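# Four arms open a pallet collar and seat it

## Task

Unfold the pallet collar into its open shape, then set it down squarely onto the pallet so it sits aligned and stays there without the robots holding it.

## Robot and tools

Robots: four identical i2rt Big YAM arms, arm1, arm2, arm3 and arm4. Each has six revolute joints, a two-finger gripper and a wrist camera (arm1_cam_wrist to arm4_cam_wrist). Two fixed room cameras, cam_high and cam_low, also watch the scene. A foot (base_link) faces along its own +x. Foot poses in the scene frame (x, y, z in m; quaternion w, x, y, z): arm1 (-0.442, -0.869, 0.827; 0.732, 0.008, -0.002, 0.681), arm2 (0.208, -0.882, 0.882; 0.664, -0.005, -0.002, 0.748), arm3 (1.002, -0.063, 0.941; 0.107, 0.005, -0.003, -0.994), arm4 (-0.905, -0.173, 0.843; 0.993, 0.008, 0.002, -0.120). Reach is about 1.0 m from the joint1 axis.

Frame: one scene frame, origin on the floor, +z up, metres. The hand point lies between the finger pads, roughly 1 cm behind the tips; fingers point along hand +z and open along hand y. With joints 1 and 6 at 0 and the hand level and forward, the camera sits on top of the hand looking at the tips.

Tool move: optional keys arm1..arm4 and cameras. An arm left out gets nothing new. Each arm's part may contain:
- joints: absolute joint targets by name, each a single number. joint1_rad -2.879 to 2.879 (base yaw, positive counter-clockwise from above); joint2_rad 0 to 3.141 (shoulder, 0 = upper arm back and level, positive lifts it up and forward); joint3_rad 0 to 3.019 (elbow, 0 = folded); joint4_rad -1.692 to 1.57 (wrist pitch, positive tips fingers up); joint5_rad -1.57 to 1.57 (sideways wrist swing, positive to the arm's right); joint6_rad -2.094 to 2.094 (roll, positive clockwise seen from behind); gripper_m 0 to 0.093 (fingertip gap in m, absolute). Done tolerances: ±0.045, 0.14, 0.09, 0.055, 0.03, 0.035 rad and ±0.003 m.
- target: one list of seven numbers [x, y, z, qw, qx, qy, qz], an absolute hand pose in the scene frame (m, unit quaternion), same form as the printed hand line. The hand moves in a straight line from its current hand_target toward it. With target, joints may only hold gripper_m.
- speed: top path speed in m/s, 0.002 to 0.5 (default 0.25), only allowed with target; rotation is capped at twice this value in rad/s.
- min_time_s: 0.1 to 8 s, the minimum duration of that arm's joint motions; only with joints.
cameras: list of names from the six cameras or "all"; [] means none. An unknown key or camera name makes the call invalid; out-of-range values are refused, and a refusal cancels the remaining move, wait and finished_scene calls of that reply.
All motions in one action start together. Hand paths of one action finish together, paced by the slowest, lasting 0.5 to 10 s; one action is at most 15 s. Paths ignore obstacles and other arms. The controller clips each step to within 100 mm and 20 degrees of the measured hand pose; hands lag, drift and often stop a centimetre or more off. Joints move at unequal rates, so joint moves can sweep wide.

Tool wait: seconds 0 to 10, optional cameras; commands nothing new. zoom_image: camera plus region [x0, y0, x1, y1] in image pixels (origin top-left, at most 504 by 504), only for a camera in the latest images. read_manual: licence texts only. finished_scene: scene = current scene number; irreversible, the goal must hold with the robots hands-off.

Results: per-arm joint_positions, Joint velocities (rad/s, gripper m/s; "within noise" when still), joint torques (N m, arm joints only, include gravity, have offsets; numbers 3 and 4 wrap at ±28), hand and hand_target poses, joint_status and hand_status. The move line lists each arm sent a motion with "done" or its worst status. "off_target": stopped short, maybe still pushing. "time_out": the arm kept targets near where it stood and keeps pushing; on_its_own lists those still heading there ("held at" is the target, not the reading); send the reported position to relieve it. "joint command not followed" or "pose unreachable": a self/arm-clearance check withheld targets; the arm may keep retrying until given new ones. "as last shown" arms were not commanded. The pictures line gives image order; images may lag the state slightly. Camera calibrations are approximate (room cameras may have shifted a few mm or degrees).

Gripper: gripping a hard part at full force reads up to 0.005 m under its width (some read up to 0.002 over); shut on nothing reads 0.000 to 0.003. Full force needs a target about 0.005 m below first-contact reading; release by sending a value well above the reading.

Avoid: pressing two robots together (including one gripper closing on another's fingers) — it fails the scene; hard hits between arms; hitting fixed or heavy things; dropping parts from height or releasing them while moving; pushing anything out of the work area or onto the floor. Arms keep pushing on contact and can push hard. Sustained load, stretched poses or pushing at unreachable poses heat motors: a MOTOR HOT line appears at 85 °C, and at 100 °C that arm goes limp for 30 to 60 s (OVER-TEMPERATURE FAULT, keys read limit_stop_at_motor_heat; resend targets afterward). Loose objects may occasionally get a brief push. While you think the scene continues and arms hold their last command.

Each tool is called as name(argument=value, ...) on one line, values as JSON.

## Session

move()

zoom_image(camera="cam_high", region=[130, 200, 340, 410])

zoom_image(camera="cam_low", region=[0, 200, 504, 450])

Scene clock: 0.00 s.
Joint torques (N m): no reading
Heat: arm1: hottest joint2_rad 27 °C; arm2: hottest joint2_rad 32 °C; arm3: hottest joint2_rad 34 °C; arm4: hottest joint2_rad 30 °C.
Joint velocities: within noise
arm1.joint_positions: joint1_rad=-0.037 joint2_rad=+0.610 joint3_rad=+1.457 joint4_rad=-1.255 joint5_rad=+0.085 joint6_rad=-0.488 gripper_m=+0.09396
arm1.joint_status: not commanded
arm1.hand: x=-0.3968 y=-0.6500 z=+1.4211 quat_wxyz=(-0.505, +0.673, -0.488, -0.231) (m; scene frame)
arm1.hand_target: x=-0.3971 y=-0.6533 z=+1.4330 quat_wxyz=(-0.515, +0.666, -0.485, -0.237) (m; scene frame)
arm1.hand_status: not commanded
arm2.joint_positions: joint1_rad=+0.070 joint2_rad=+0.584 joint3_rad=+1.368 joint4_rad=-1.240 joint5_rad=+0.136 joint6_rad=+0.055 gripper_m=+0.09396
arm2.joint_status: not commanded
arm2.hand: x=+0.1813 y=-0.6448 z=+1.4376 quat_wxyz=(-0.372, +0.617, -0.583, -0.376) (m; scene frame)
arm2.hand_target: x=+0.1817 y=-0.6478 z=+1.4466 quat_wxyz=(-0.377, +0.612, -0.580, -0.383) (m; scene frame)
arm2.hand_status: not commanded
arm3.joint_positions: joint1_rad=+0.125 joint2_rad=+0.506 joint3_rad=+1.322 joint4_rad=-1.290 joint5_rad=-0.057 joint6_rad=+0.140 gripper_m=+0.09396
arm3.joint_status: not commanded
arm3.hand: x=+0.8056 y=-0.1380 z=+1.4776 quat_wxyz=(-0.150, -0.850, -0.098, +0.496) (m; scene frame)
arm3.hand_target: x=+0.8080 y=-0.1370 z=+1.4903 quat_wxyz=(-0.153, -0.842, -0.098, +0.508) (m; scene frame)
arm3.hand_status: not commanded
arm4.joint_positions: joint1_rad=+0.381 joint2_rad=+0.625 joint3_rad=+1.318 joint4_rad=-1.270 joint5_rad=-0.042 joint6_rad=-0.033 gripper_m=+0.09396
arm4.joint_status: not commanded
arm4.hand: x=-0.6515 y=-0.1383 z=+1.3593 quat_wxyz=(-0.475, +0.082, -0.875, -0.051) (m; scene frame)
arm4.hand_target: x=-0.6536 y=-0.1387 z=+1.3700 quat_wxyz=(-0.485, +0.082, -0.869, -0.052) (m; scene frame)
arm4.hand_status: not commanded
pictures: arm1_cam_wrist, arm2_cam_wrist, arm3_cam_wrist, arm4_cam_wrist, cam_high, cam_low
camera_calibration:
arm1_cam_wrist: T_world_to_cam=[[0.894762, -0.0179458, 0.446183, -0.290061], [0.199874, -0.877416, -0.43611, 0.132247], [0.399315, 0.479395, -0.781491, 1.70908], [0, 0, 0, 1]] pos_world=[-0.449359, -0.708497, 1.52273]
arm2_cam_wrist: T_world_to_cam=[[0.99928, 0.0323973, 0.0197425, -0.187917], [0.0378909, -0.878382, -0.476455, 0.116736], [0.00190562, 0.47686, -0.878977, 1.69601], [0, 0, 0, 1]] pos_world=[0.180126, -0.700131, 1.55008]
arm3_cam_wrist: T_world_to_cam=[[-0.318167, 0.93505, -0.15637, 0.617789], [0.872108, 0.223999, -0.435032, -0.0241047], [-0.371749, -0.274784, -0.886733, 1.69677], [0, 0, 0, 1]] pos_world=[0.848354, -0.10602, 1.5907]
arm4_cam_wrist: T_world_to_cam=[[0.188485, -0.981916, -0.01773, 0.0107526], [-0.911894, -0.168284, -0.374339, -0.104911], [0.364586, 0.0867251, -0.927122, 1.6346], [0, 0, 0, 1]] pos_world=[-0.693647, -0.148858, 1.47639]

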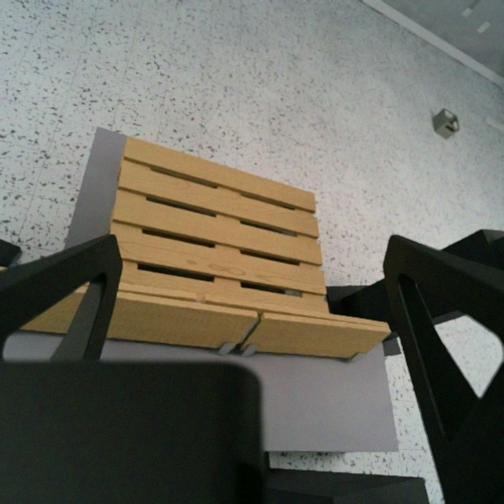

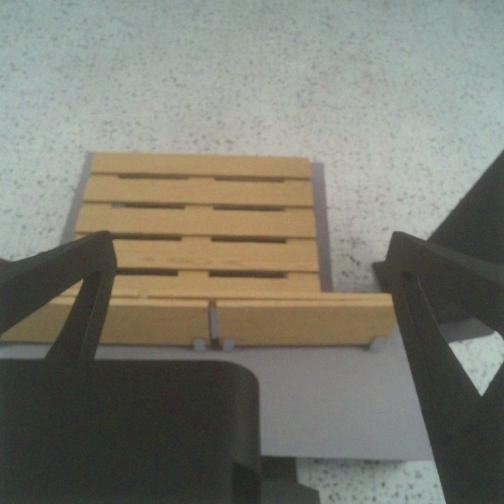

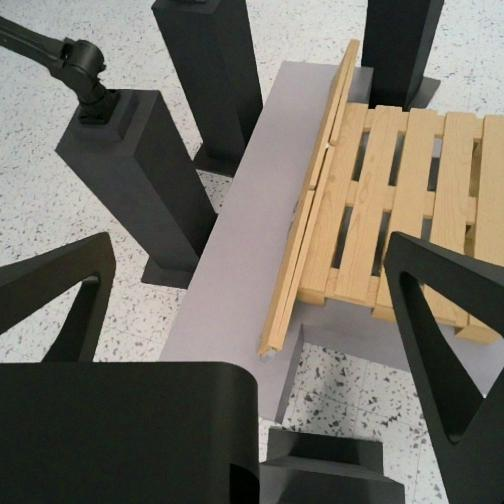

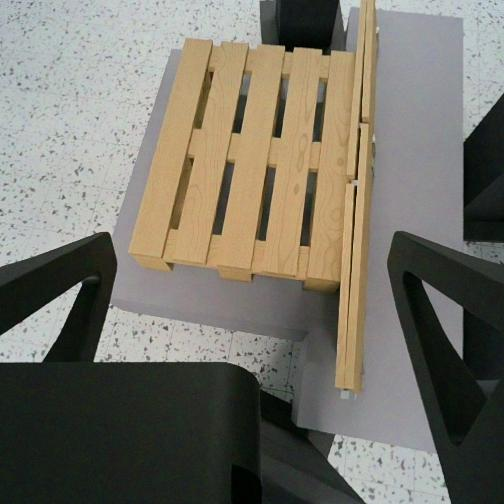

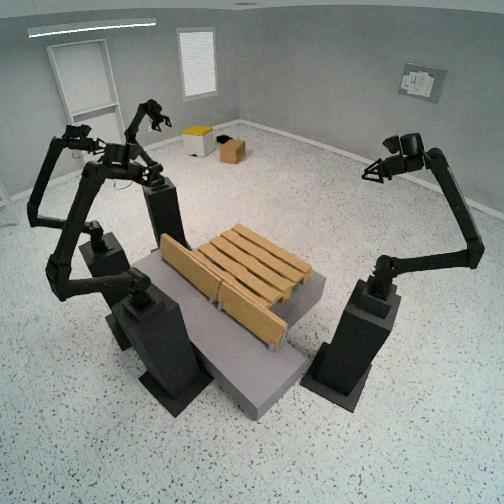

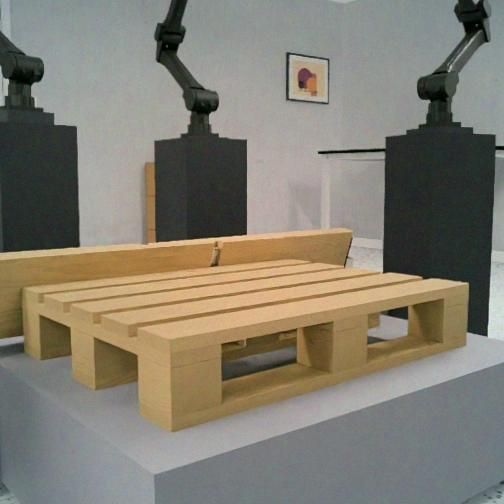

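Scaled by 2.400 from the camera's 504x504 image, which has a finer 720x720 frame.

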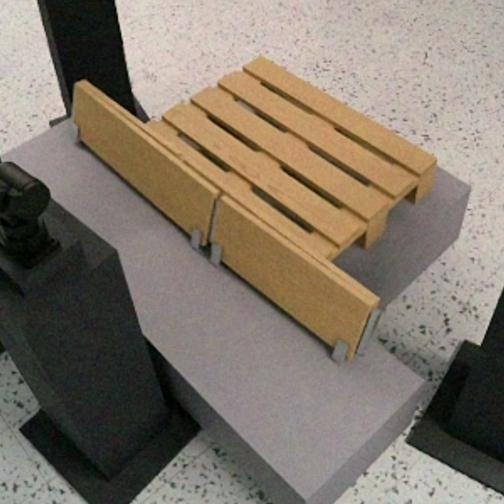

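Scaled by 1.000.

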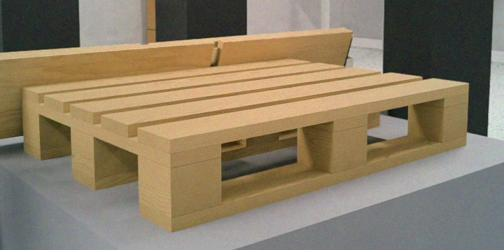

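move(arm1={"joints": {"joint1_rad": -0.225, "joint2_rad": 1.433, "joint3_rad": 0.553, "joint4_rad": -0.691, "joint5_rad": 0.0, "joint6_rad": 1.26}, "min_time_s": 3}, arm2={"joints": {"joint1_rad": 0.21, "joint2_rad": 2.66, "joint3_rad": 2.08, "joint4_rad": -1.345, "joint5_rad": -0.115, "joint6_rad": -1.25, "gripper_m": 0.045}, "min_time_s": 3}, arm3={"joints": {"joint1_rad": 0.274, "joint2_rad": 2.355, "joint3_rad": 1.434, "joint4_rad": -0.651, "joint5_rad": 0.0, "joint6_rad": 0.447, "gripper_m": 0.05}, "min_time_s": 3}, arm4={"joints": {"joint1_rad": -0.09, "joint2_rad": 2.24, "joint3_rad": 1.46, "joint4_rad": -0.785, "joint5_rad": 0.0, "joint6_rad": -0.33, "gripper_m": 0.04}, "min_time_s": 3}, cameras=["all"])

zoom_image(camera="arm2_cam_wrist", region=[150, 100, 350, 300])

zoom_image(camera="arm4_cam_wrist", region=[100, 0, 400, 300])

Scene clock: 73.93 s.
Joint torques (N m): arm1=[0.85 -8.23 4.31 0.36 -0.01 0] | arm2=[2.55 -20.78 8.27 -1.22 -0.24 -0.12] | arm3=[1.55 -22.12 6.5 0.92 0.22 0.19] | arm4=[1.08 -20.95 8.28 0.87 -0.04 -0.08]
Heat: arm1: hottest joint3_rad 29 °C; arm2: hottest joint3_rad 33 °C; arm3: hottest joint2_rad 34 °C; arm4: hottest joint3_rad 31 °C.
move: arm1 done; arm2 done; arm3 done; arm4 done
Joint velocities: within noise
arm1.joint_positions: joint1_rad=-0.219 joint2_rad=+1.424 joint3_rad=+0.558 joint4_rad=-0.703 joint5_rad=+0.003 joint6_rad=+1.249 gripper_m=+0.09396
arm1.joint_status: all done
arm1.hand: x=-0.3602 y=-0.5990 z=+0.8066 quat_wxyz=(+0.002, +0.015, -1.000, -0.007) (m; scene frame)
arm1.hand_target: x=-0.3593 y=-0.6003 z=+0.8031 quat_wxyz=(+0.004, +0.006, -1.000, -0.007) (m; scene frame)
arm1.hand_status: not commanded
arm2.joint_positions: joint1_rad=+0.199 joint2_rad=+2.649 joint3_rad=+2.048 joint4_rad=-1.334 joint5_rad=-0.112 joint6_rad=-1.241 gripper_m=+0.04507
arm2.joint_status: all done
arm2.hand: x=-0.0008 y=-0.3047 z=+0.6807 quat_wxyz=(+0.190, +0.982, -0.017, +0.010) (m; scene frame)
arm2.hand_target: x=-0.0102 y=-0.2997 z=+0.6824 quat_wxyz=(+0.186, +0.982, -0.007, +0.008) (m; scene frame)
arm2.hand_status: not commanded
arm3.joint_positions: joint1_rad=+0.261 joint2_rad=+2.370 joint3_rad=+1.400 joint4_rad=-0.661 joint5_rad=-0.004 joint6_rad=+0.430 gripper_m=+0.05013
arm3.joint_status: all done
arm3.hand: x=+0.5238 y=-0.3126 z=+0.7201 quat_wxyz=(+0.009, -0.999, -0.023, -0.034) (m; scene frame)
arm3.hand_target: x=+0.5029 y=-0.3307 z=+0.7354 quat_wxyz=(-0.002, -1.000, -0.021, -0.006) (m; scene frame)
arm3.hand_status: not commanded
arm4.joint_positions: joint1_rad=-0.088 joint2_rad=+2.229 joint3_rad=+1.428 joint4_rad=-0.793 joint5_rad=-0.001 joint6_rad=-0.320 gripper_m=+0.04006
arm4.joint_status: all done
arm4.hand: x=-0.3687 y=-0.3540 z=+0.7057 quat_wxyz=(+0.012, -0.005, -1.000, -0.012) (m; scene frame)
arm4.hand_target: x=-0.3543 y=-0.3603 z=+0.7076 quat_wxyz=(-0.002, -0.001, -1.000, -0.007) (m; scene frame)
arm4.hand_status: not commanded
pictures: arm1_cam_wrist, arm2_cam_wrist, arm3_cam_wrist, arm4_cam_wrist, cam_high, cam_low
camera_calibration:
arm1_cam_wrist: T_world_to_cam=[[0.00955327, -0.999903, 0.0101443, -0.603153], [-0.804084, -0.00165084, 0.594513, -0.766678], [-0.594439, -0.0138365, -0.804022, 0.554532], [0, 0, 0, 1]] pos_world=[-0.281076, -0.596687, 0.907775]
arm2_cam_wrist: T_world_to_cam=[[0.0424519, 0.930592, -0.363588, 0.531823], [0.805112, 0.183624, 0.563983, -0.322363], [0.591601, -0.316672, -0.741436, 0.533929], [0, 0, 0, 1]] pos_world=[-0.078912, -0.266637, 0.771046]
arm3_cam_wrist: T_world_to_cam=[[-0.0496088, 0.99866, 0.0147491, 0.328978], [0.768076, 0.0287066, 0.639715, -0.849329], [0.638434, 0.043064, -0.768471, 0.357324], [0, 0, 0, 1]] pos_world=[0.440542, -0.319544, 0.813069]
arm4_cam_wrist: T_world_to_cam=[[-0.0168835, -0.999554, -0.0246265, -0.342982], [-0.80484, -0.00102758, 0.593491, -0.712261], [-0.593252, 0.0298405, -0.804463, 0.484344], [0, 0, 0, 1]] pos_world=[-0.291709, -0.358014, 0.803911]

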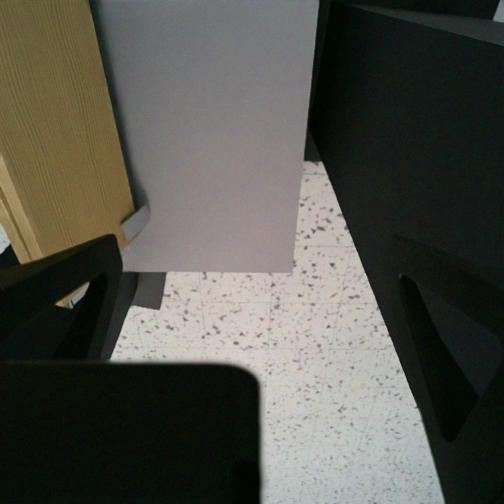

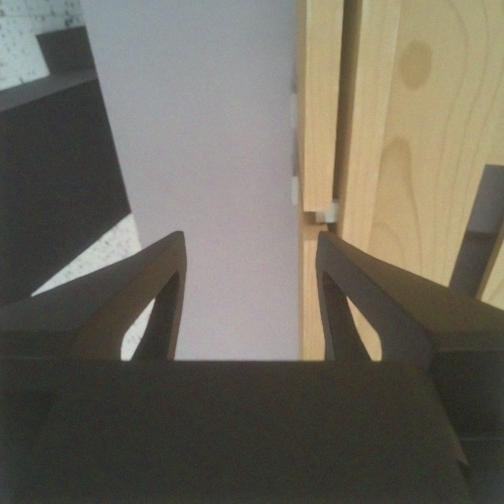

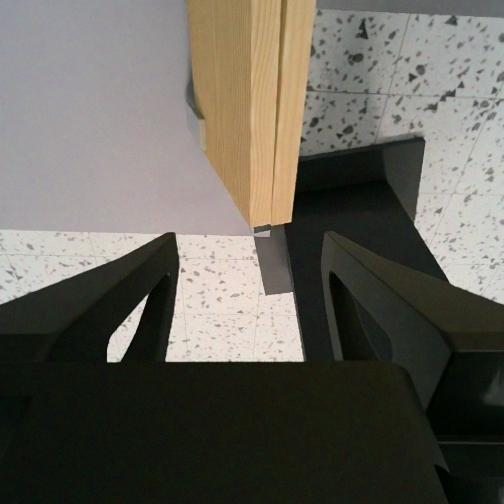

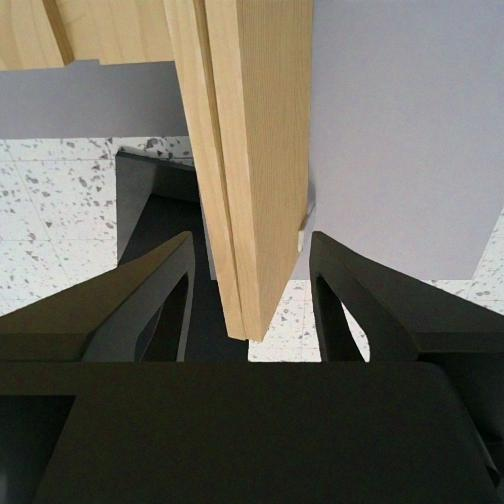

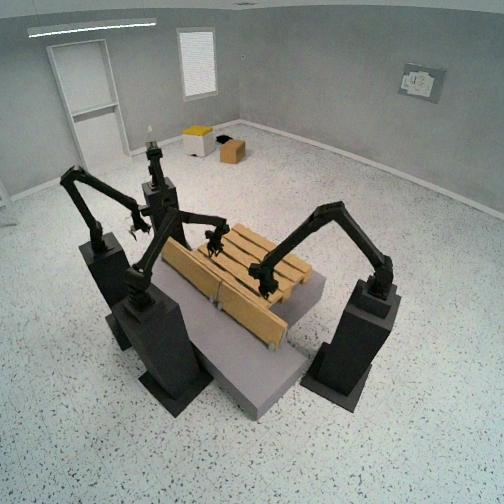

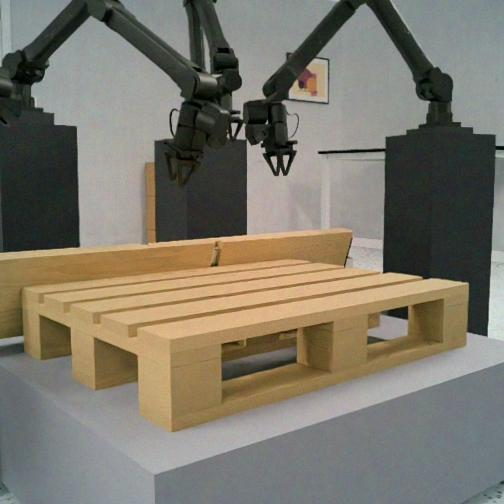

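Scaled by 2.520 from the camera's 504x504 image, which has a finer 720x720 frame.

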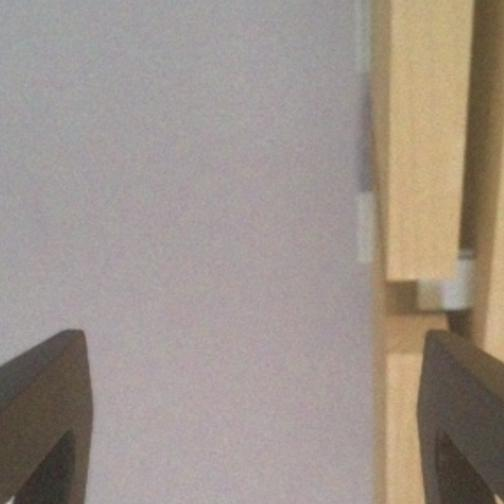

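Scaled by 1.680 from the camera's 504x504 image, which has a finer 720x720 frame.

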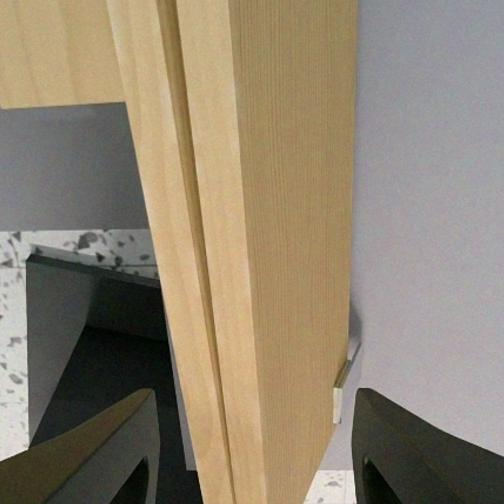

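move(arm2={"joints": {"joint1_rad": 0.215, "joint2_rad": 2.884, "joint3_rad": 2.044, "joint4_rad": -1.045, "joint5_rad": -0.10, "joint6_rad": -1.32, "gripper_m": 0.034}, "min_time_s": 2}, cameras=["arm2_cam_wrist"])

zoom_image(camera="arm2_cam_wrist", region=[150, 150, 350, 350])

Scene clock: 118.03 s.
Joint torques (N m): arm1=[0.85 -8.29 4.31 0.4 -0.01 -0.03] | arm2=[2.67 -18.37 4.78 -0.27 -0.03 -0.12] | arm3=[1.08 -21.71 6.64 0.9 0.21 0.16] | arm4=[1.14 -21.07 8.27 0.9 -0.04 -0.08]
Heat: arm1: hottest joint2_rad 27 °C; arm2: hottest joint2_rad 42 °C; arm3: hottest joint2_rad 36 °C; arm4: hottest joint3_rad 34 °C.
move: arm2 done
Joint velocities: within noise
arm1, arm3, arm4: as last shown
arm2.joint_positions: joint1_rad=+0.201 joint2_rad=+2.847 joint3_rad=+2.048 joint4_rad=-1.057 joint5_rad=-0.103 joint6_rad=-1.311 gripper_m=+0.03407
arm2.joint_status: all done
arm2.hand: x=+0.0058 y=-0.3184 z=+0.5422 quat_wxyz=(+0.152, +0.988, +0.022, -0.003) (m; scene frame)
arm2.hand_target: x=+0.0042 y=-0.3370 z=+0.5197 quat_wxyz=(+0.165, +0.986, +0.032, +0.003) (m; scene frame)
arm2.hand_status: not commanded
pictures: arm2_cam_wrist
camera_calibration:
arm2_cam_wrist: T_world_to_cam=[[-0.0380106, 0.955799, -0.291555, 0.46336], [0.813704, 0.198962, 0.546169, -0.232521], [0.580036, -0.216479, -0.7853, 0.478672], [0, 0, 0, 1]] pos_world=[-0.0708312, -0.292994, 0.637991]

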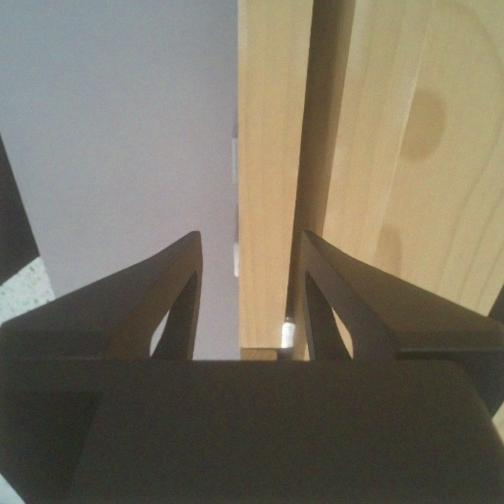

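Scaled by 2.520 from the camera's 504x504 image, which has a finer 720x720 frame.

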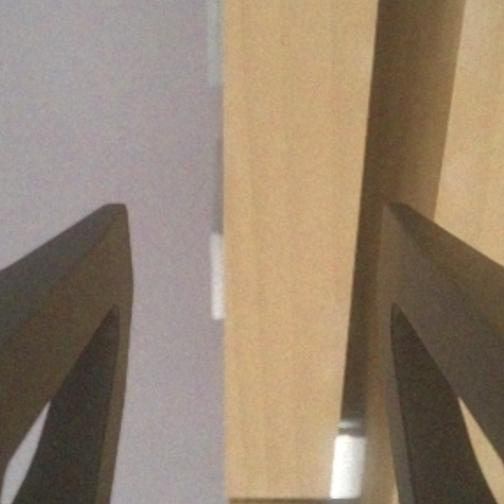

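move(arm2={"joints": {"joint2_rad": 2.95, "joint3_rad": 2.093, "joint4_rad": -1.006}, "min_time_s": 2}, cameras=["arm2_cam_wrist"])

zoom_image(camera="arm2_cam_wrist", region=[150, 150, 350, 350])

Scene clock: 139.17 s.
Joint torques (N m): arm1=[0.62 -8.29 4.33 0.39 -0.01 -0.05] | arm2=[2.61 -16.91 7.23 -0.18 -0.04 -0.12] | arm3=[1.38 -22.18 6.37 0.84 0.21 0.15] | arm4=[1.03 -21.13 8.29 0.91 -0.04 -0.09]
Heat: arm1: hottest joint2_rad 27 °C; arm2: hottest joint2_rad 39 °C; arm3: hottest joint2_rad 37 °C; arm4: hottest joint3_rad 34 °C.
move: arm2 done
Joint velocities: within noise
arm1, arm3, arm4: as last shown
arm2.joint_positions: joint1_rad=+0.201 joint2_rad=+2.899 joint3_rad=+2.060 joint4_rad=-1.021 joint5_rad=-0.102 joint6_rad=-1.311 gripper_m=+0.03406
arm2.joint_status: all done
arm2.hand: x=+0.0095 y=-0.3285 z=+0.5120 quat_wxyz=(+0.154, +0.988, +0.022, -0.002) (m; scene frame)
arm2.hand_target: x=+0.0041 y=-0.3357 z=+0.4882 quat_wxyz=(+0.155, +0.987, +0.033, +0.000) (m; scene frame)
arm2.hand_status: not commanded
pictures: arm2_cam_wrist
camera_calibration:
arm2_cam_wrist: T_world_to_cam=[[-0.0379357, 0.954563, -0.295584, 0.465981], [0.812482, 0.201668, 0.546994, -0.216602], [0.58175, -0.219406, -0.783216, 0.448635], [0, 0, 0, 1]] pos_world=[-0.0673308, -0.302694, 0.607595]

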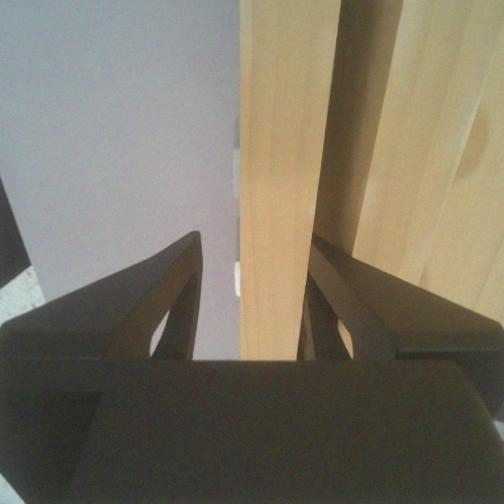

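Scaled by 2.520 from the camera's 504x504 image, which has a finer 720x720 frame.

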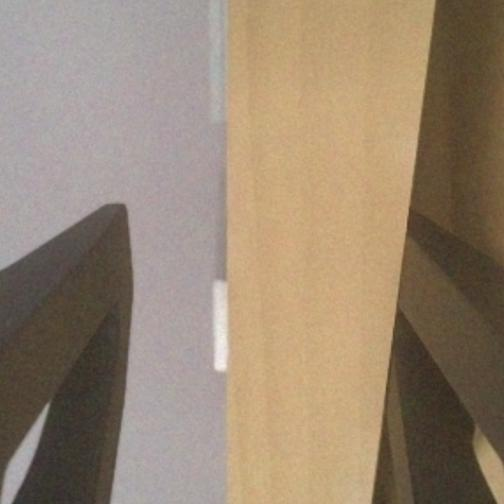

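move(arm2={"joints": {"gripper_m": 0.008}}, cameras=[])

move(arm2={"target": [0.004, -0.485, 0.494, 0.0600, 0.9980, 0.015, 0.0009], "speed": 0.08}, cameras=["all"])

zoom_image(camera="arm4_cam_wrist", region=[200, 0, 450, 250])

Scene clock: 147.50 s.
Joint torques (N m): arm1=[0.5 -8.29 4.34 0.36 0 -0.02] | arm2=[2.78 -17.85 6.58 -0.58 -0.11 -0.14] | arm3=[1.38 -22.01 6.39 0.88 0.22 0.16] | arm4=[1.03 -20.84 8.27 0.91 -0.04 -0.09]
Heat: arm1: hottest joint2_rad 27 °C; arm2: hottest joint2_rad 39 °C; arm3: hottest joint2_rad 37 °C; arm4: hottest joint3_rad 34 °C.
move: arm2 off_target
Joint velocities: within noise
arm1, arm3, arm4: as last shown
arm2.joint_positions: joint1_rad=+0.201 joint2_rad=+2.905 joint3_rad=+2.070 joint4_rad=-1.009 joint5_rad=-0.101 joint6_rad=-1.308 gripper_m=+0.01882
arm2.joint_status: gripper_m off_target (ended at +0.01885, target +0.00800)
arm2.hand: x=+0.0082 y=-0.3233 z=+0.5100 quat_wxyz=(+0.146, +0.989, +0.021, -0.003) (m; scene frame)
arm2.hand_target: x=+0.0041 y=-0.3357 z=+0.4882 quat_wxyz=(+0.155, +0.987, +0.033, +0.000) (m; scene frame)
arm2.hand_status: not commanded
pictures: none
No camera images: "cameras" was empty.

Scene clock: 150.00 s.
Joint torques (N m): arm1=[0.62 -8.35 4.31 0.42 0.01 -0.02] | arm2=[5.19 -14.62 -0.64 -1.1 -1.16 0.13] | arm3=[1.03 -22.07 6.37 0.91 0.21 0.16] | arm4=[1.08 -20.95 8.25 0.91 -0.04 -0.08]
Heat: arm1: hottest joint2_rad 27 °C; arm2: hottest joint2_rad 39 °C; arm3: hottest joint2_rad 37 °C; arm4: hottest joint3_rad 34 °C.
move: arm2 off_target
Joint velocities: within noise
arm1, arm3, arm4: as last shown
arm2.joint_positions: joint1_rad=+0.287 joint2_rad=+2.654 joint3_rad=+1.374 joint4_rad=-0.292 joint5_rad=-0.026 joint6_rad=-1.167 gripper_m=+0.01882
arm2.joint_status: not commanded
arm2.hand: x=+0.0116 y=-0.4278 z=+0.5119 quat_wxyz=(+0.007, +1.000, +0.001, -0.006) (m; scene frame)
arm2.hand_target: x=+0.0074 y=-0.4832 z=+0.4958 quat_wxyz=(+0.060, +0.998, +0.014, +0.002) (m; scene frame)
arm2.hand_status: off_target (0.060 m and 6.3 deg from the pose sent, 0.163 m and 10.0 deg at the start)
pictures: arm1_cam_wrist, arm2_cam_wrist, arm3_cam_wrist, arm4_cam_wrist, cam_high, cam_low
camera_calibration:
arm1_cam_wrist: T_world_to_cam=[[0.00919315, -0.999906, 0.0101578, -0.603269], [-0.804085, -0.00135326, 0.594512, -0.766499], [-0.594443, -0.0136332, -0.804022, 0.554653], [0, 0, 0, 1]] pos_world=[-0.281075, -0.596688, 0.907775]
arm2_cam_wrist: T_world_to_cam=[[0.00399296, 0.999981, -0.00471762, 0.43088], [0.821822, -0.000593675, 0.569744, -0.296373], [0.56973, -0.00615201, -0.821809, 0.536612], [0, 0, 0, 1]] pos_world=[-0.0638787, -0.427747, 0.611882]
arm3_cam_wrist: T_world_to_cam=[[-0.0496088, 0.99866, 0.0147491, 0.328978], [0.768076, 0.0287066, 0.639715, -0.849329], [0.638434, 0.043064, -0.768471, 0.357324], [0, 0, 0, 1]] pos_world=[0.440542, -0.319544, 0.813069]
arm4_cam_wrist: T_world_to_cam=[[-0.0168835, -0.999554, -0.0246265, -0.342982], [-0.80484, -0.00102758, 0.593491, -0.712261], [-0.593252, 0.0298405, -0.804463, 0.484344], [0, 0, 0, 1]] pos_world=[-0.291709, -0.358014, 0.803911]

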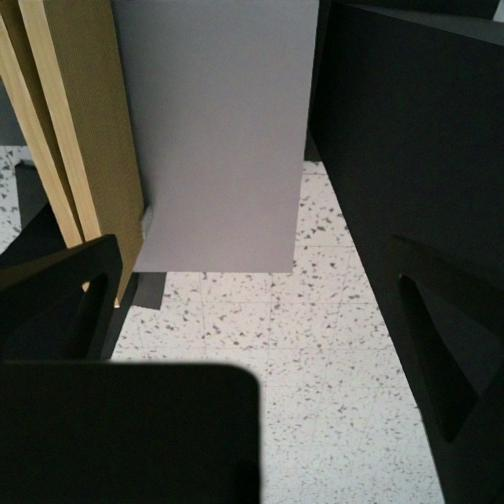

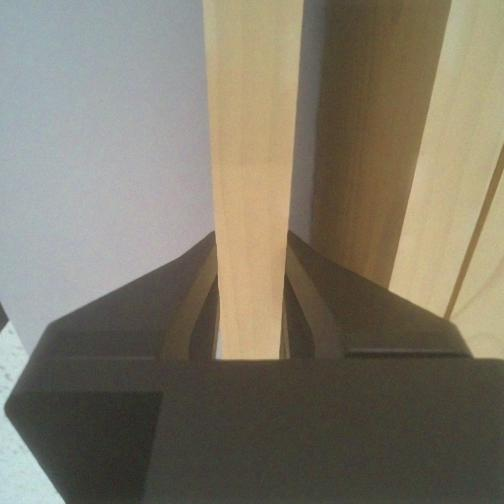

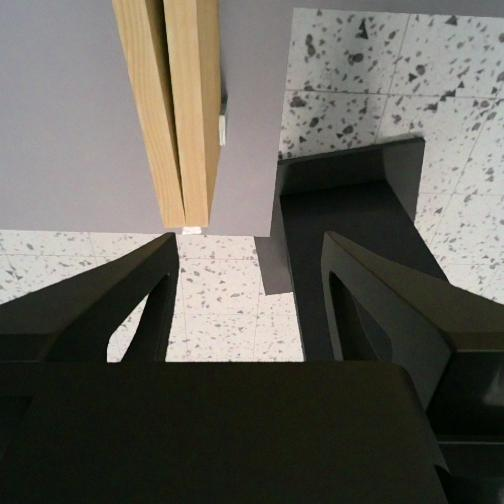

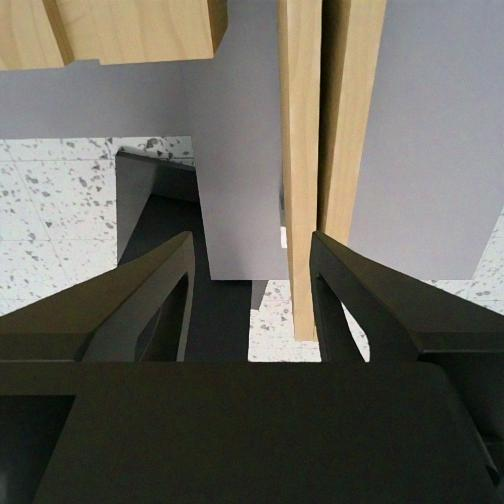

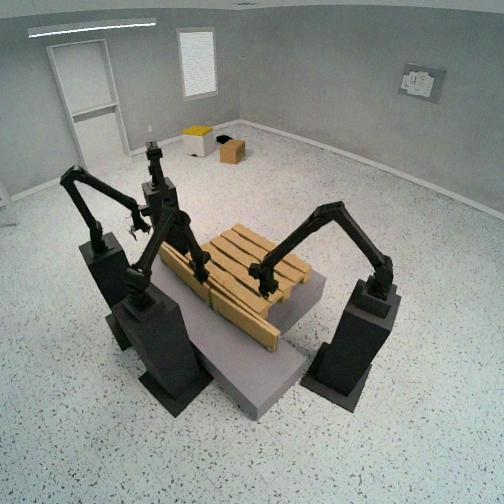

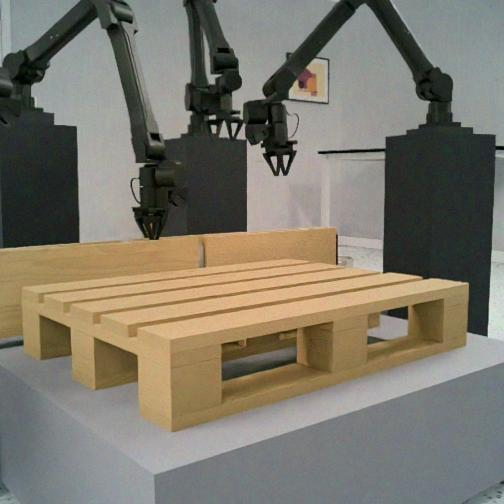

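Scaled by 2.016 from the camera's 504x504 image, which has a finer 720x720 frame.

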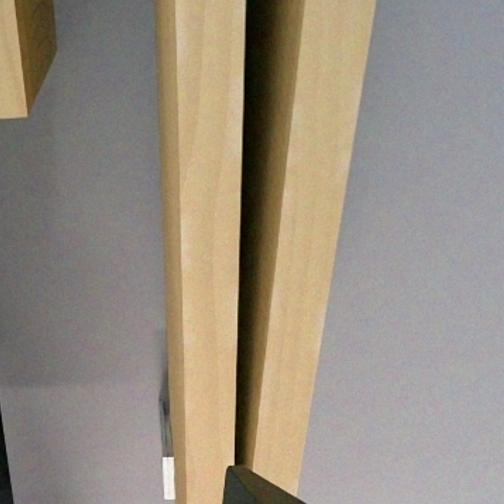

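move(arm4={"joints": {"joint1_rad": -0.114, "joint2_rad": 2.655, "joint3_rad": 1.684, "joint4_rad": -0.600, "joint5_rad": 0.0, "joint6_rad": -0.420, "gripper_m": 0.034}, "min_time_s": 2}, cameras=["arm4_cam_wrist"])

zoom_image(camera="arm4_cam_wrist", region=[150, 150, 350, 350])

Scene clock: 192.80 s.
Joint torques (N m): arm1=[0.67 -8 4.31 0.4 0 -0.02] | arm2=[5.13 -14.86 -0.62 -1.18 -1.16 0.13] | arm3=[1.44 -22.3 6.37 0.85 0.22 0.17] | arm4=[0.56 -21.25 6.87 0.96 -0.09 -0.08]
Heat: arm1: hottest joint2_rad 27 °C; arm2: hottest joint2_rad 39 °C; arm3: hottest joint2_rad 38 °C; arm4: hottest joint3_rad 34 °C.
move: arm4 done
Joint velocities: within noise
arm1, arm3: as last shown
arm2.joint_positions: joint1_rad=+0.287 joint2_rad=+2.654 joint3_rad=+1.373 joint4_rad=-0.291 joint5_rad=-0.026 joint6_rad=-1.166 gripper_m=+0.01882
arm2.joint_status: not commanded
arm2.hand: x=+0.0115 y=-0.4279 z=+0.5119 quat_wxyz=(+0.007, +1.000, +0.001, -0.006) (m; scene frame)
arm2.hand_target: x=+0.0074 y=-0.4831 z=+0.4959 quat_wxyz=(+0.060, +0.998, +0.014, +0.002) (m; scene frame)
arm2.hand_status: not commanded
arm4.joint_positions: joint1_rad=-0.106 joint2_rad=+2.617 joint3_rad=+1.658 joint4_rad=-0.609 joint5_rad=+0.000 joint6_rad=-0.410 gripper_m=+0.03407
arm4.joint_status: all done
arm4.hand: x=-0.3385 y=-0.3729 z=+0.5391 quat_wxyz=(+0.000, +0.032, -0.999, -0.008) (m; scene frame)
arm4.hand_target: x=-0.3398 y=-0.3775 z=+0.5229 quat_wxyz=(+0.001, +0.033, -0.999, -0.008) (m; scene frame)
arm4.hand_status: not commanded
pictures: arm4_cam_wrist
camera_calibration:
arm4_cam_wrist: T_world_to_cam=[[0.0560748, -0.998302, -0.0157893, -0.345091], [-0.817349, -0.0549814, 0.573514, -0.602769], [-0.573408, -0.0192542, -0.819044, 0.3651], [0, 0, 0, 1]] pos_world=[-0.263971, -0.370616, 0.63928]

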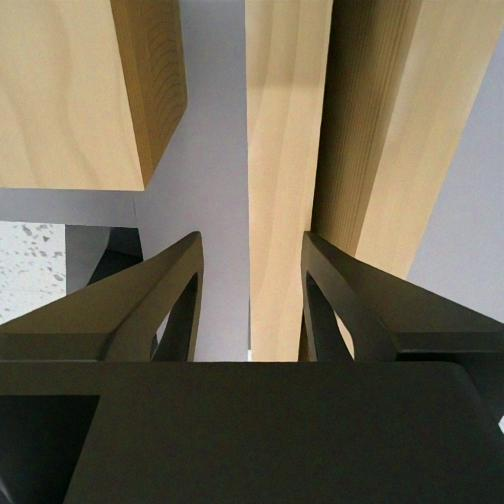

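Scaled by 2.520 from the camera's 504x504 image, which has a finer 720x720 frame.

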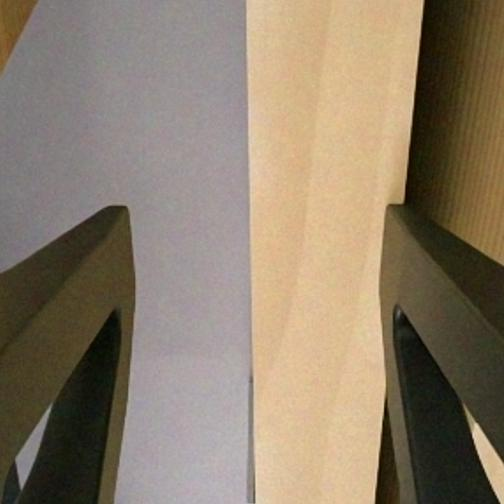

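move(arm4={"joints": {"joint5_rad": 0.036}, "min_time_s": 0.5}, cameras=["arm4_cam_wrist"])

zoom_image(camera="arm4_cam_wrist", region=[150, 150, 350, 350])

Scene clock: 201.90 s.
Joint torques (N m): arm1=[0.73 -8.41 4.29 0.36 0.02 -0.03] | arm2=[5.13 -14.8 -0.54 -1.17 -1.15 0.14] | arm3=[1.67 -22.07 6.45 0.87 0.23 0.15] | arm4=[0.5 -21.13 6.83 0.94 -0.01 -0.09]
Heat: arm1: hottest joint2_rad 28 °C; arm2: hottest joint2_rad 39 °C; arm3: hottest joint2_rad 39 °C; arm4: hottest joint2_rad 34 °C.
move: arm4 done
Joint velocities: within noise
arm1, arm2, arm3: as last shown
arm4.joint_positions: joint1_rad=-0.106 joint2_rad=+2.617 joint3_rad=+1.658 joint4_rad=-0.609 joint5_rad=+0.034 joint6_rad=-0.410 gripper_m=+0.03407
arm4.joint_status: all done
arm4.hand: x=-0.3405 y=-0.3785 z=+0.5392 quat_wxyz=(+0.006, +0.032, -0.999, +0.008) (m; scene frame)
arm4.hand_target: x=-0.3420 y=-0.3834 z=+0.5229 quat_wxyz=(+0.008, +0.033, -0.999, +0.008) (m; scene frame)
arm4.hand_status: not commanded
pictures: arm4_cam_wrist
camera_calibration:
arm4_cam_wrist: T_world_to_cam=[[0.0566036, -0.998271, 0.0158516, -0.367481], [-0.810582, -0.0366804, 0.584475, -0.601377], [-0.582883, -0.0459324, -0.811257, 0.346387], [0, 0, 0, 1]] pos_world=[-0.264762, -0.372994, 0.638323]

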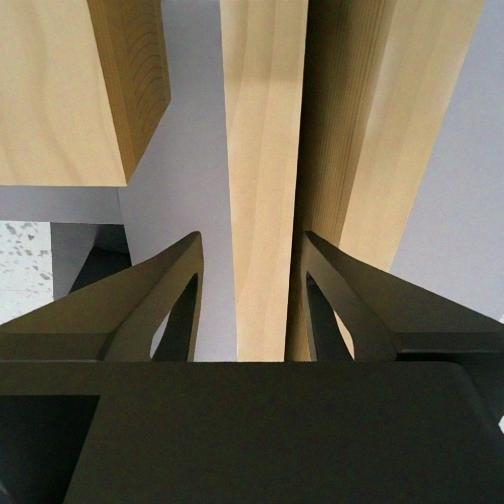

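Scaled by 2.520 from the camera's 504x504 image, which has a finer 720x720 frame.

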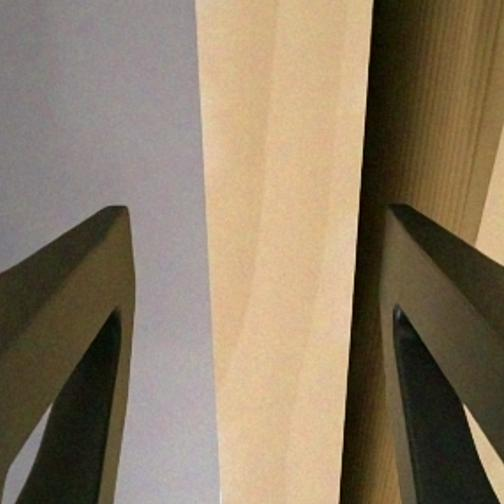

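move(arm4={"joints": {"joint2_rad": 2.722, "joint3_rad": 1.722, "joint4_rad": -0.576}, "min_time_s": 1.5}, cameras=["arm4_cam_wrist"])

zoom_image(camera="arm4_cam_wrist", region=[150, 150, 350, 350])

Scene clock: 210.97 s.
Joint torques (N m): arm1=[0.79 -8.12 4.41 0.39 0.01 -0.04] | arm2=[5.13 -14.8 -0.61 -1.17 -1.15 0.14] | arm3=[1.44 -22.01 6.42 0.75 0.21 0.17] | arm4=[0.56 -21.19 6.83 0.96 -0.01 -0.08]
Heat: arm1: hottest joint2_rad 28 °C; arm2: hottest joint2_rad 39 °C; arm3: hottest joint2_rad 39 °C; arm4: hottest joint2_rad 35 °C.
move: arm4 done
Joint velocities: within noise
arm1, arm2, arm3: as last shown
arm4.joint_positions: joint1_rad=-0.106 joint2_rad=+2.685 joint3_rad=+1.693 joint4_rad=-0.586 joint5_rad=+0.034 joint6_rad=-0.410 gripper_m=+0.03407
arm4.joint_status: all done
arm4.hand: x=-0.3447 y=-0.3765 z=+0.5076 quat_wxyz=(+0.010, +0.032, -0.999, +0.006) (m; scene frame)
arm4.hand_target: x=-0.3452 y=-0.3817 z=+0.4919 quat_wxyz=(+0.010, +0.033, -0.999, +0.008) (m; scene frame)
arm4.hand_status: not commanded
pictures: arm4_cam_wrist
camera_calibration:
arm4_cam_wrist: T_world_to_cam=[[0.0568625, -0.998305, 0.0124062, -0.36294], [-0.805721, -0.0385481, 0.591039, -0.588679], [-0.589559, -0.0436039, -0.806548, 0.314672], [0, 0, 0, 1]] pos_world=[-0.268156, -0.371296, 0.606233]

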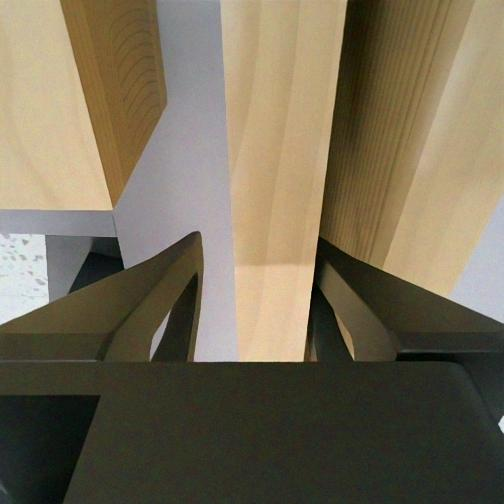

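Scaled by 2.520 from the camera's 504x504 image, which has a finer 720x720 frame.

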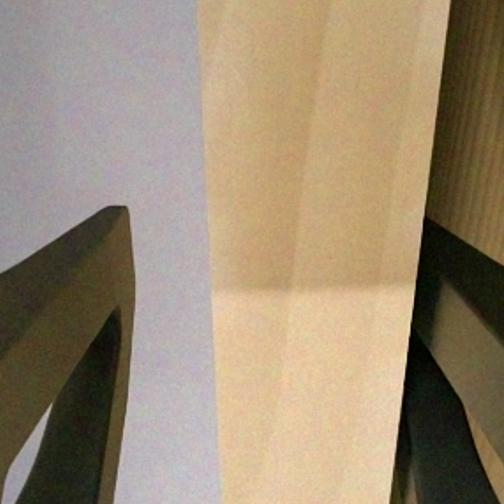

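move(arm4={"joints": {"gripper_m": 0.0, "joint5_rad": 0.015}}, cameras=[])

move(arm2={"target": [0.038, -0.607, 0.500, 0.045, 0.9990, 0.005, 0.0002], "speed": 0.06}, arm4={"joints": {"joint1_rad": -0.140, "joint6_rad": -0.74}, "min_time_s": 2.5}, cameras=["all"])

Scene clock: 228.03 s.
Joint torques (N m): arm1=[0.79 -8.29 4.31 0.46 0.01 -0.04] | arm2=[5.13 -14.8 -0.43 -1.13 -1.16 0.09] | arm3=[1.44 -21.83 6.43 0.85 0.24 0.13] | arm4=[1.44 -21.25 6.63 0.94 -0.34 0.06]
Heat: arm1: hottest joint2_rad 28 °C; arm2: hottest joint2_rad 39 °C; arm3: hottest joint2_rad 39 °C; arm4: hottest joint2_rad 35 °C.
move: arm4 off_target
Joint velocities: within noise
arm1.joint_positions: joint1_rad=-0.219 joint2_rad=+1.424 joint3_rad=+0.558 joint4_rad=-0.703 joint5_rad=+0.003 joint6_rad=+1.249 gripper_m=+0.09396
arm1.joint_status: not commanded
arm1.hand: x=-0.3602 y=-0.5990 z=+0.8066 quat_wxyz=(+0.002, +0.015, -1.000, -0.007) (m; scene frame)
arm1.hand_target: x=-0.3593 y=-0.6003 z=+0.8031 quat_wxyz=(+0.004, +0.006, -1.000, -0.007) (m; scene frame)
arm1.hand_status: not commanded
arm2.joint_positions: joint1_rad=+0.288 joint2_rad=+2.654 joint3_rad=+1.370 joint4_rad=-0.291 joint5_rad=-0.025 joint6_rad=-1.162 gripper_m=+0.01882
arm2.joint_status: not commanded
arm2.hand: x=+0.0120 y=-0.4298 z=+0.5118 quat_wxyz=(+0.008, +1.000, -0.001, -0.006) (m; scene frame)
arm2.hand_target: x=+0.0076 y=-0.4833 z=+0.4958 quat_wxyz=(+0.060, +0.998, +0.014, +0.003) (m; scene frame)
arm2.hand_status: not commanded
arm3.joint_positions: joint1_rad=+0.261 joint2_rad=+2.370 joint3_rad=+1.400 joint4_rad=-0.661 joint5_rad=-0.004 joint6_rad=+0.430 gripper_m=+0.05013
arm3.joint_status: not commanded
arm3.hand: x=+0.5238 y=-0.3126 z=+0.7201 quat_wxyz=(+0.009, -0.999, -0.023, -0.034) (m; scene frame)
arm3.hand_target: x=+0.5029 y=-0.3307 z=+0.7354 quat_wxyz=(-0.002, -1.000, -0.021, -0.006) (m; scene frame)
arm3.hand_status: not commanded
arm4.joint_positions: joint1_rad=-0.116 joint2_rad=+2.685 joint3_rad=+1.696 joint4_rad=-0.584 joint5_rad=+0.022 joint6_rad=-0.422 gripper_m=+0.01934
arm4.joint_status: gripper_m off_target (ended at +0.01937, target +0.00000); the others done
arm4.hand: x=-0.3443 y=-0.3808 z=+0.5080 quat_wxyz=(+0.006, +0.033, -0.999, +0.002) (m; scene frame)
arm4.hand_target: x=-0.3437 y=-0.3784 z=+0.4921 quat_wxyz=(+0.006, +0.033, -0.999, -0.002) (m; scene frame)
arm4.hand_status: not commanded
pictures: none
No camera images: "cameras" was empty.

Scene clock: 233.07 s.
Joint torques (N m): arm1=[0.62 -8.53 4.27 0.46 0.02 -0.05] | arm2=[4.25 -11.4 -4.7 -0.8 -0.95 -0.24] | arm3=[1.26 -22.12 6.39 0.99 0.19 0.16] | arm4=[1.38 -21.54 6.11 0.83 -0.13 -0.89]
Heat: arm1: hottest joint2_rad 28 °C; arm2: hottest joint2_rad 39 °C; arm3: hottest joint2_rad 39 °C; arm4: hottest joint2_rad 35 °C.
move: arm2 off_target; arm4 time_out
Joint velocities: within noise
arm1, arm3: as last shown
arm2.joint_positions: joint1_rad=+0.374 joint2_rad=+2.613 joint3_rad=+1.032 joint4_rad=+0.064 joint5_rad=-0.028 joint6_rad=-1.030 gripper_m=+0.01882
arm2.joint_status: not commanded
arm2.hand: x=+0.0216 y=-0.5392 z=+0.5119 quat_wxyz=(-0.015, +0.999, -0.023, -0.020) (m; scene frame)
arm2.hand_target: x=+0.0405 y=-0.6040 z=+0.5029 quat_wxyz=(+0.045, +0.999, +0.004, +0.001) (m; scene frame)
arm2.hand_status: off_target (0.071 m and 8.0 deg from the pose sent, 0.180 m and 4.3 deg at the start)
arm4.joint_positions: joint1_rad=-0.141 joint2_rad=+2.687 joint3_rad=+1.703 joint4_rad=-0.581 joint5_rad=+0.016 joint6_rad=-0.650 gripper_m=+0.01934
arm4.joint_status: joint6_rad time_out (moved -0.228 of -0.318); the others done
arm4.on_its_own: joint6_rad reads -0.650 and still pushes toward -0.740 since a time_out
arm4.hand: x=-0.3458 y=-0.3953 z=+0.5080 quat_wxyz=(+0.001, +0.134, -0.991, +0.000) (m; scene frame)
arm4.hand_target: x=-0.3497 y=-0.3929 z=+0.4917 quat_wxyz=(+0.006, +0.179, -0.984, -0.003) (m; scene frame)
arm4.hand_status: not commanded
pictures: arm1_cam_wrist, arm2_cam_wrist, arm3_cam_wrist, arm4_cam_wrist, cam_high, cam_low
camera_calibration:
arm1_cam_wrist: T_world_to_cam=[[0.00919315, -0.999906, 0.0101578, -0.603269], [-0.804085, -0.00135326, 0.594512, -0.766499], [-0.594443, -0.0136332, -0.804022, 0.554653], [0, 0, 0, 1]] pos_world=[-0.281075, -0.596688, 0.907775]
arm2_cam_wrist: T_world_to_cam=[[0.0530541, 0.997827, 0.0390758, 0.517641], [0.83567, -0.0657858, 0.545278, -0.327714], [0.546664, 0.0037253, -0.837344, 0.544087], [0, 0, 0, 1]] pos_world=[-0.0510349, -0.540102, 0.614056]
arm3_cam_wrist: T_world_to_cam=[[-0.0496088, 0.99866, 0.0147491, 0.328978], [0.768076, 0.0287066, 0.639715, -0.849329], [0.638434, 0.043064, -0.768471, 0.357324], [0, 0, 0, 1]] pos_world=[0.440542, -0.319544, 0.813069]
arm4_cam_wrist: T_world_to_cam=[[0.258436, -0.966028, -0.0000593646, -0.292845], [-0.789435, -0.211228, 0.576347, -0.645574], [-0.55678, -0.148902, -0.817205, 0.288593], [0, 0, 0, 1]] pos_world=[-0.273274, -0.376288, 0.607897]

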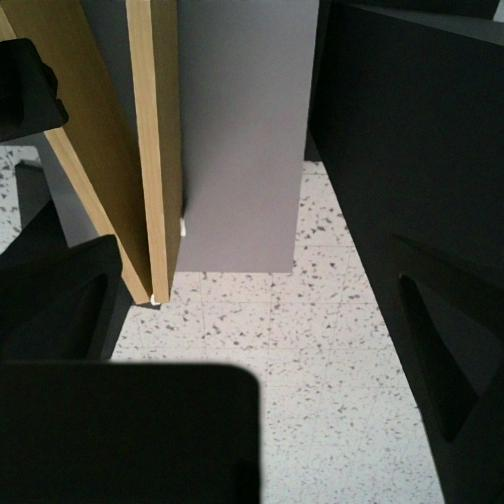

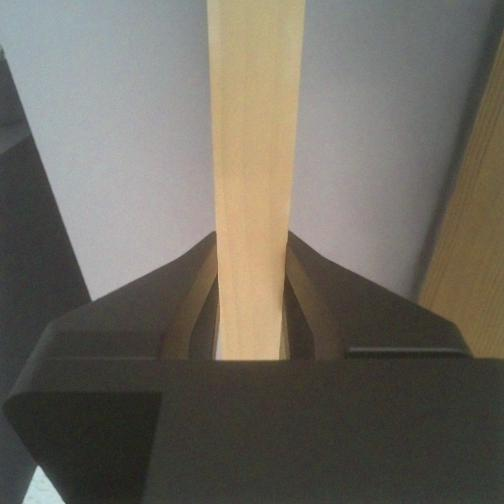

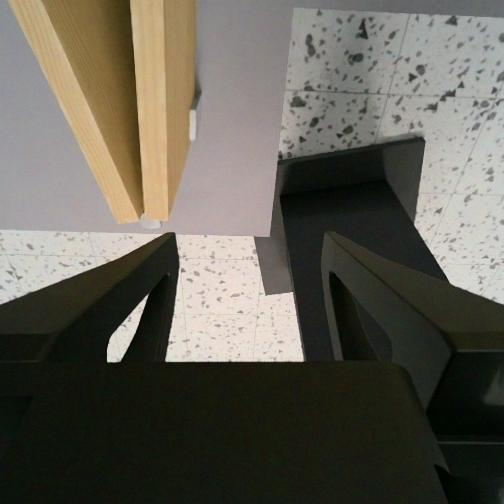

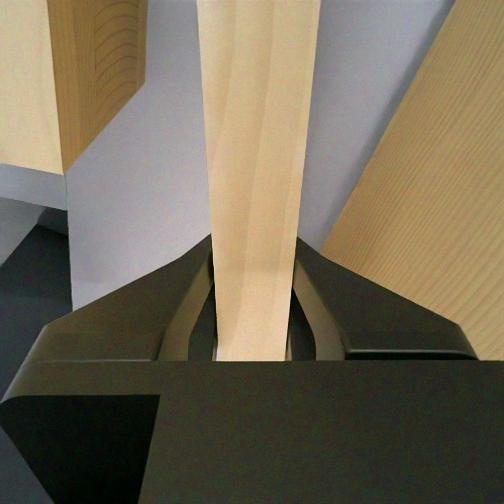

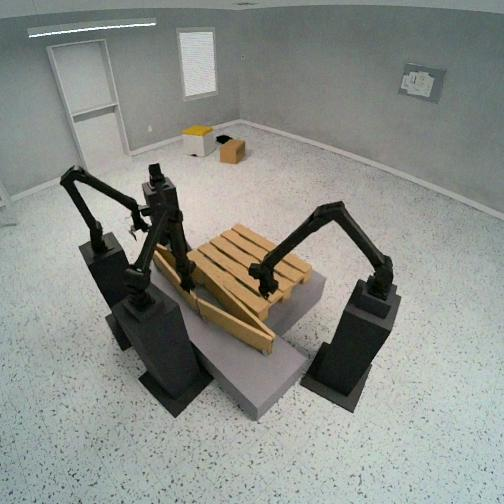

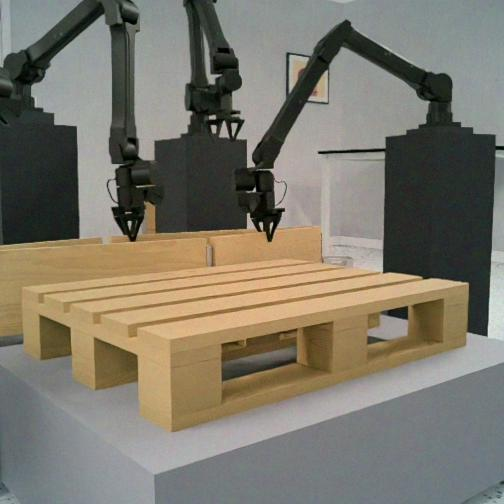

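move(arm3={"joints": {"joint1_rad": 0.440, "joint2_rad": 2.791, "joint3_rad": 1.952, "joint4_rad": -0.691, "joint5_rad": 0, "joint6_rad": 0.40, "gripper_m": 0.05}, "min_time_s": 2}, cameras=["arm3_cam_wrist"])

zoom_image(camera="arm3_cam_wrist", region=[100, 100, 400, 400])

Scene clock: 260.27 s.
Joint torques (N m): arm1=[0.62 -8.06 4.36 0.42 -0.03 -0.01] | arm2=[3.96 -11.22 -4.72 -0.77 -0.94 -0.23] | arm3=[1.44 -23.77 7.72 0.27 0.17 -0.24] | arm4=[1.32 -21.42 6.08 0.81 -0.11 -0.9]
Heat: arm1: hottest joint2_rad 28 °C; arm2: hottest joint2_rad 38 °C; arm3: hottest joint2_rad 40 °C; arm4: hottest joint2_rad 35 °C.
move: arm3 done
Joint velocities: within noise
arm1, arm2, arm4: as last shown
arm3.joint_positions: joint1_rad=+0.429 joint2_rad=+2.785 joint3_rad=+1.911 joint4_rad=-0.683 joint5_rad=-0.003 joint6_rad=+0.417 gripper_m=+0.05013
arm3.joint_status: all done
arm3.hand: x=+0.4875 y=-0.4546 z=+0.5952 quat_wxyz=(-0.008, -0.994, -0.114, +0.000) (m; scene frame)
arm3.hand_target: x=+0.4776 y=-0.4703 z=+0.6022 quat_wxyz=(-0.013, -0.992, -0.127, +0.012) (m; scene frame)
arm3.hand_status: not commanded
arm4.on_its_own: joint6_rad reads -0.650 and still pushes toward -0.740 since a time_out
pictures: arm3_cam_wrist
camera_calibration:
arm3_cam_wrist: T_world_to_cam=[[-0.228164, 0.973469, -0.0173205, 0.565484], [0.787506, 0.19498, 0.584651, -0.638516], [0.572517, 0.119756, -0.8111, 0.383009], [0, 0, 0, 1]] pos_world=[0.412579, -0.47185, 0.693762]

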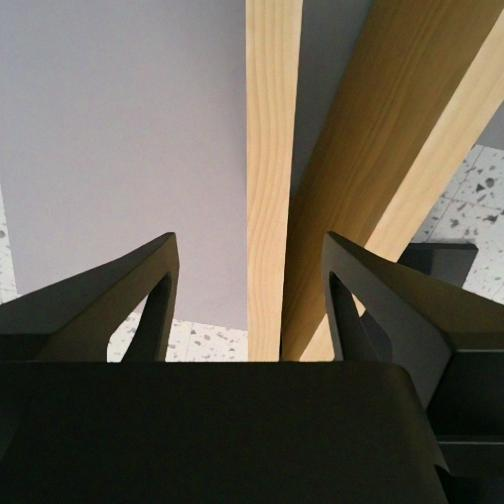

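Scaled by 1.680 from the camera's 504x504 image, which has a finer 720x720 frame.

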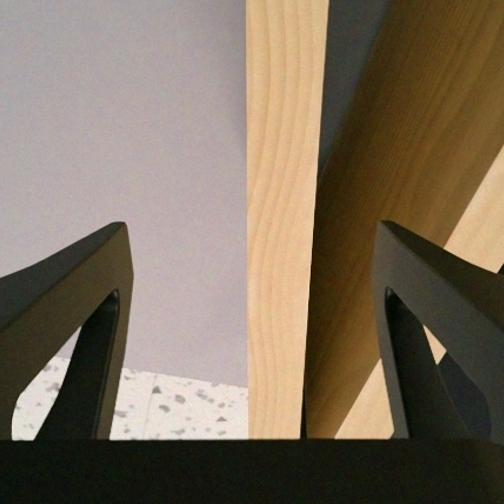

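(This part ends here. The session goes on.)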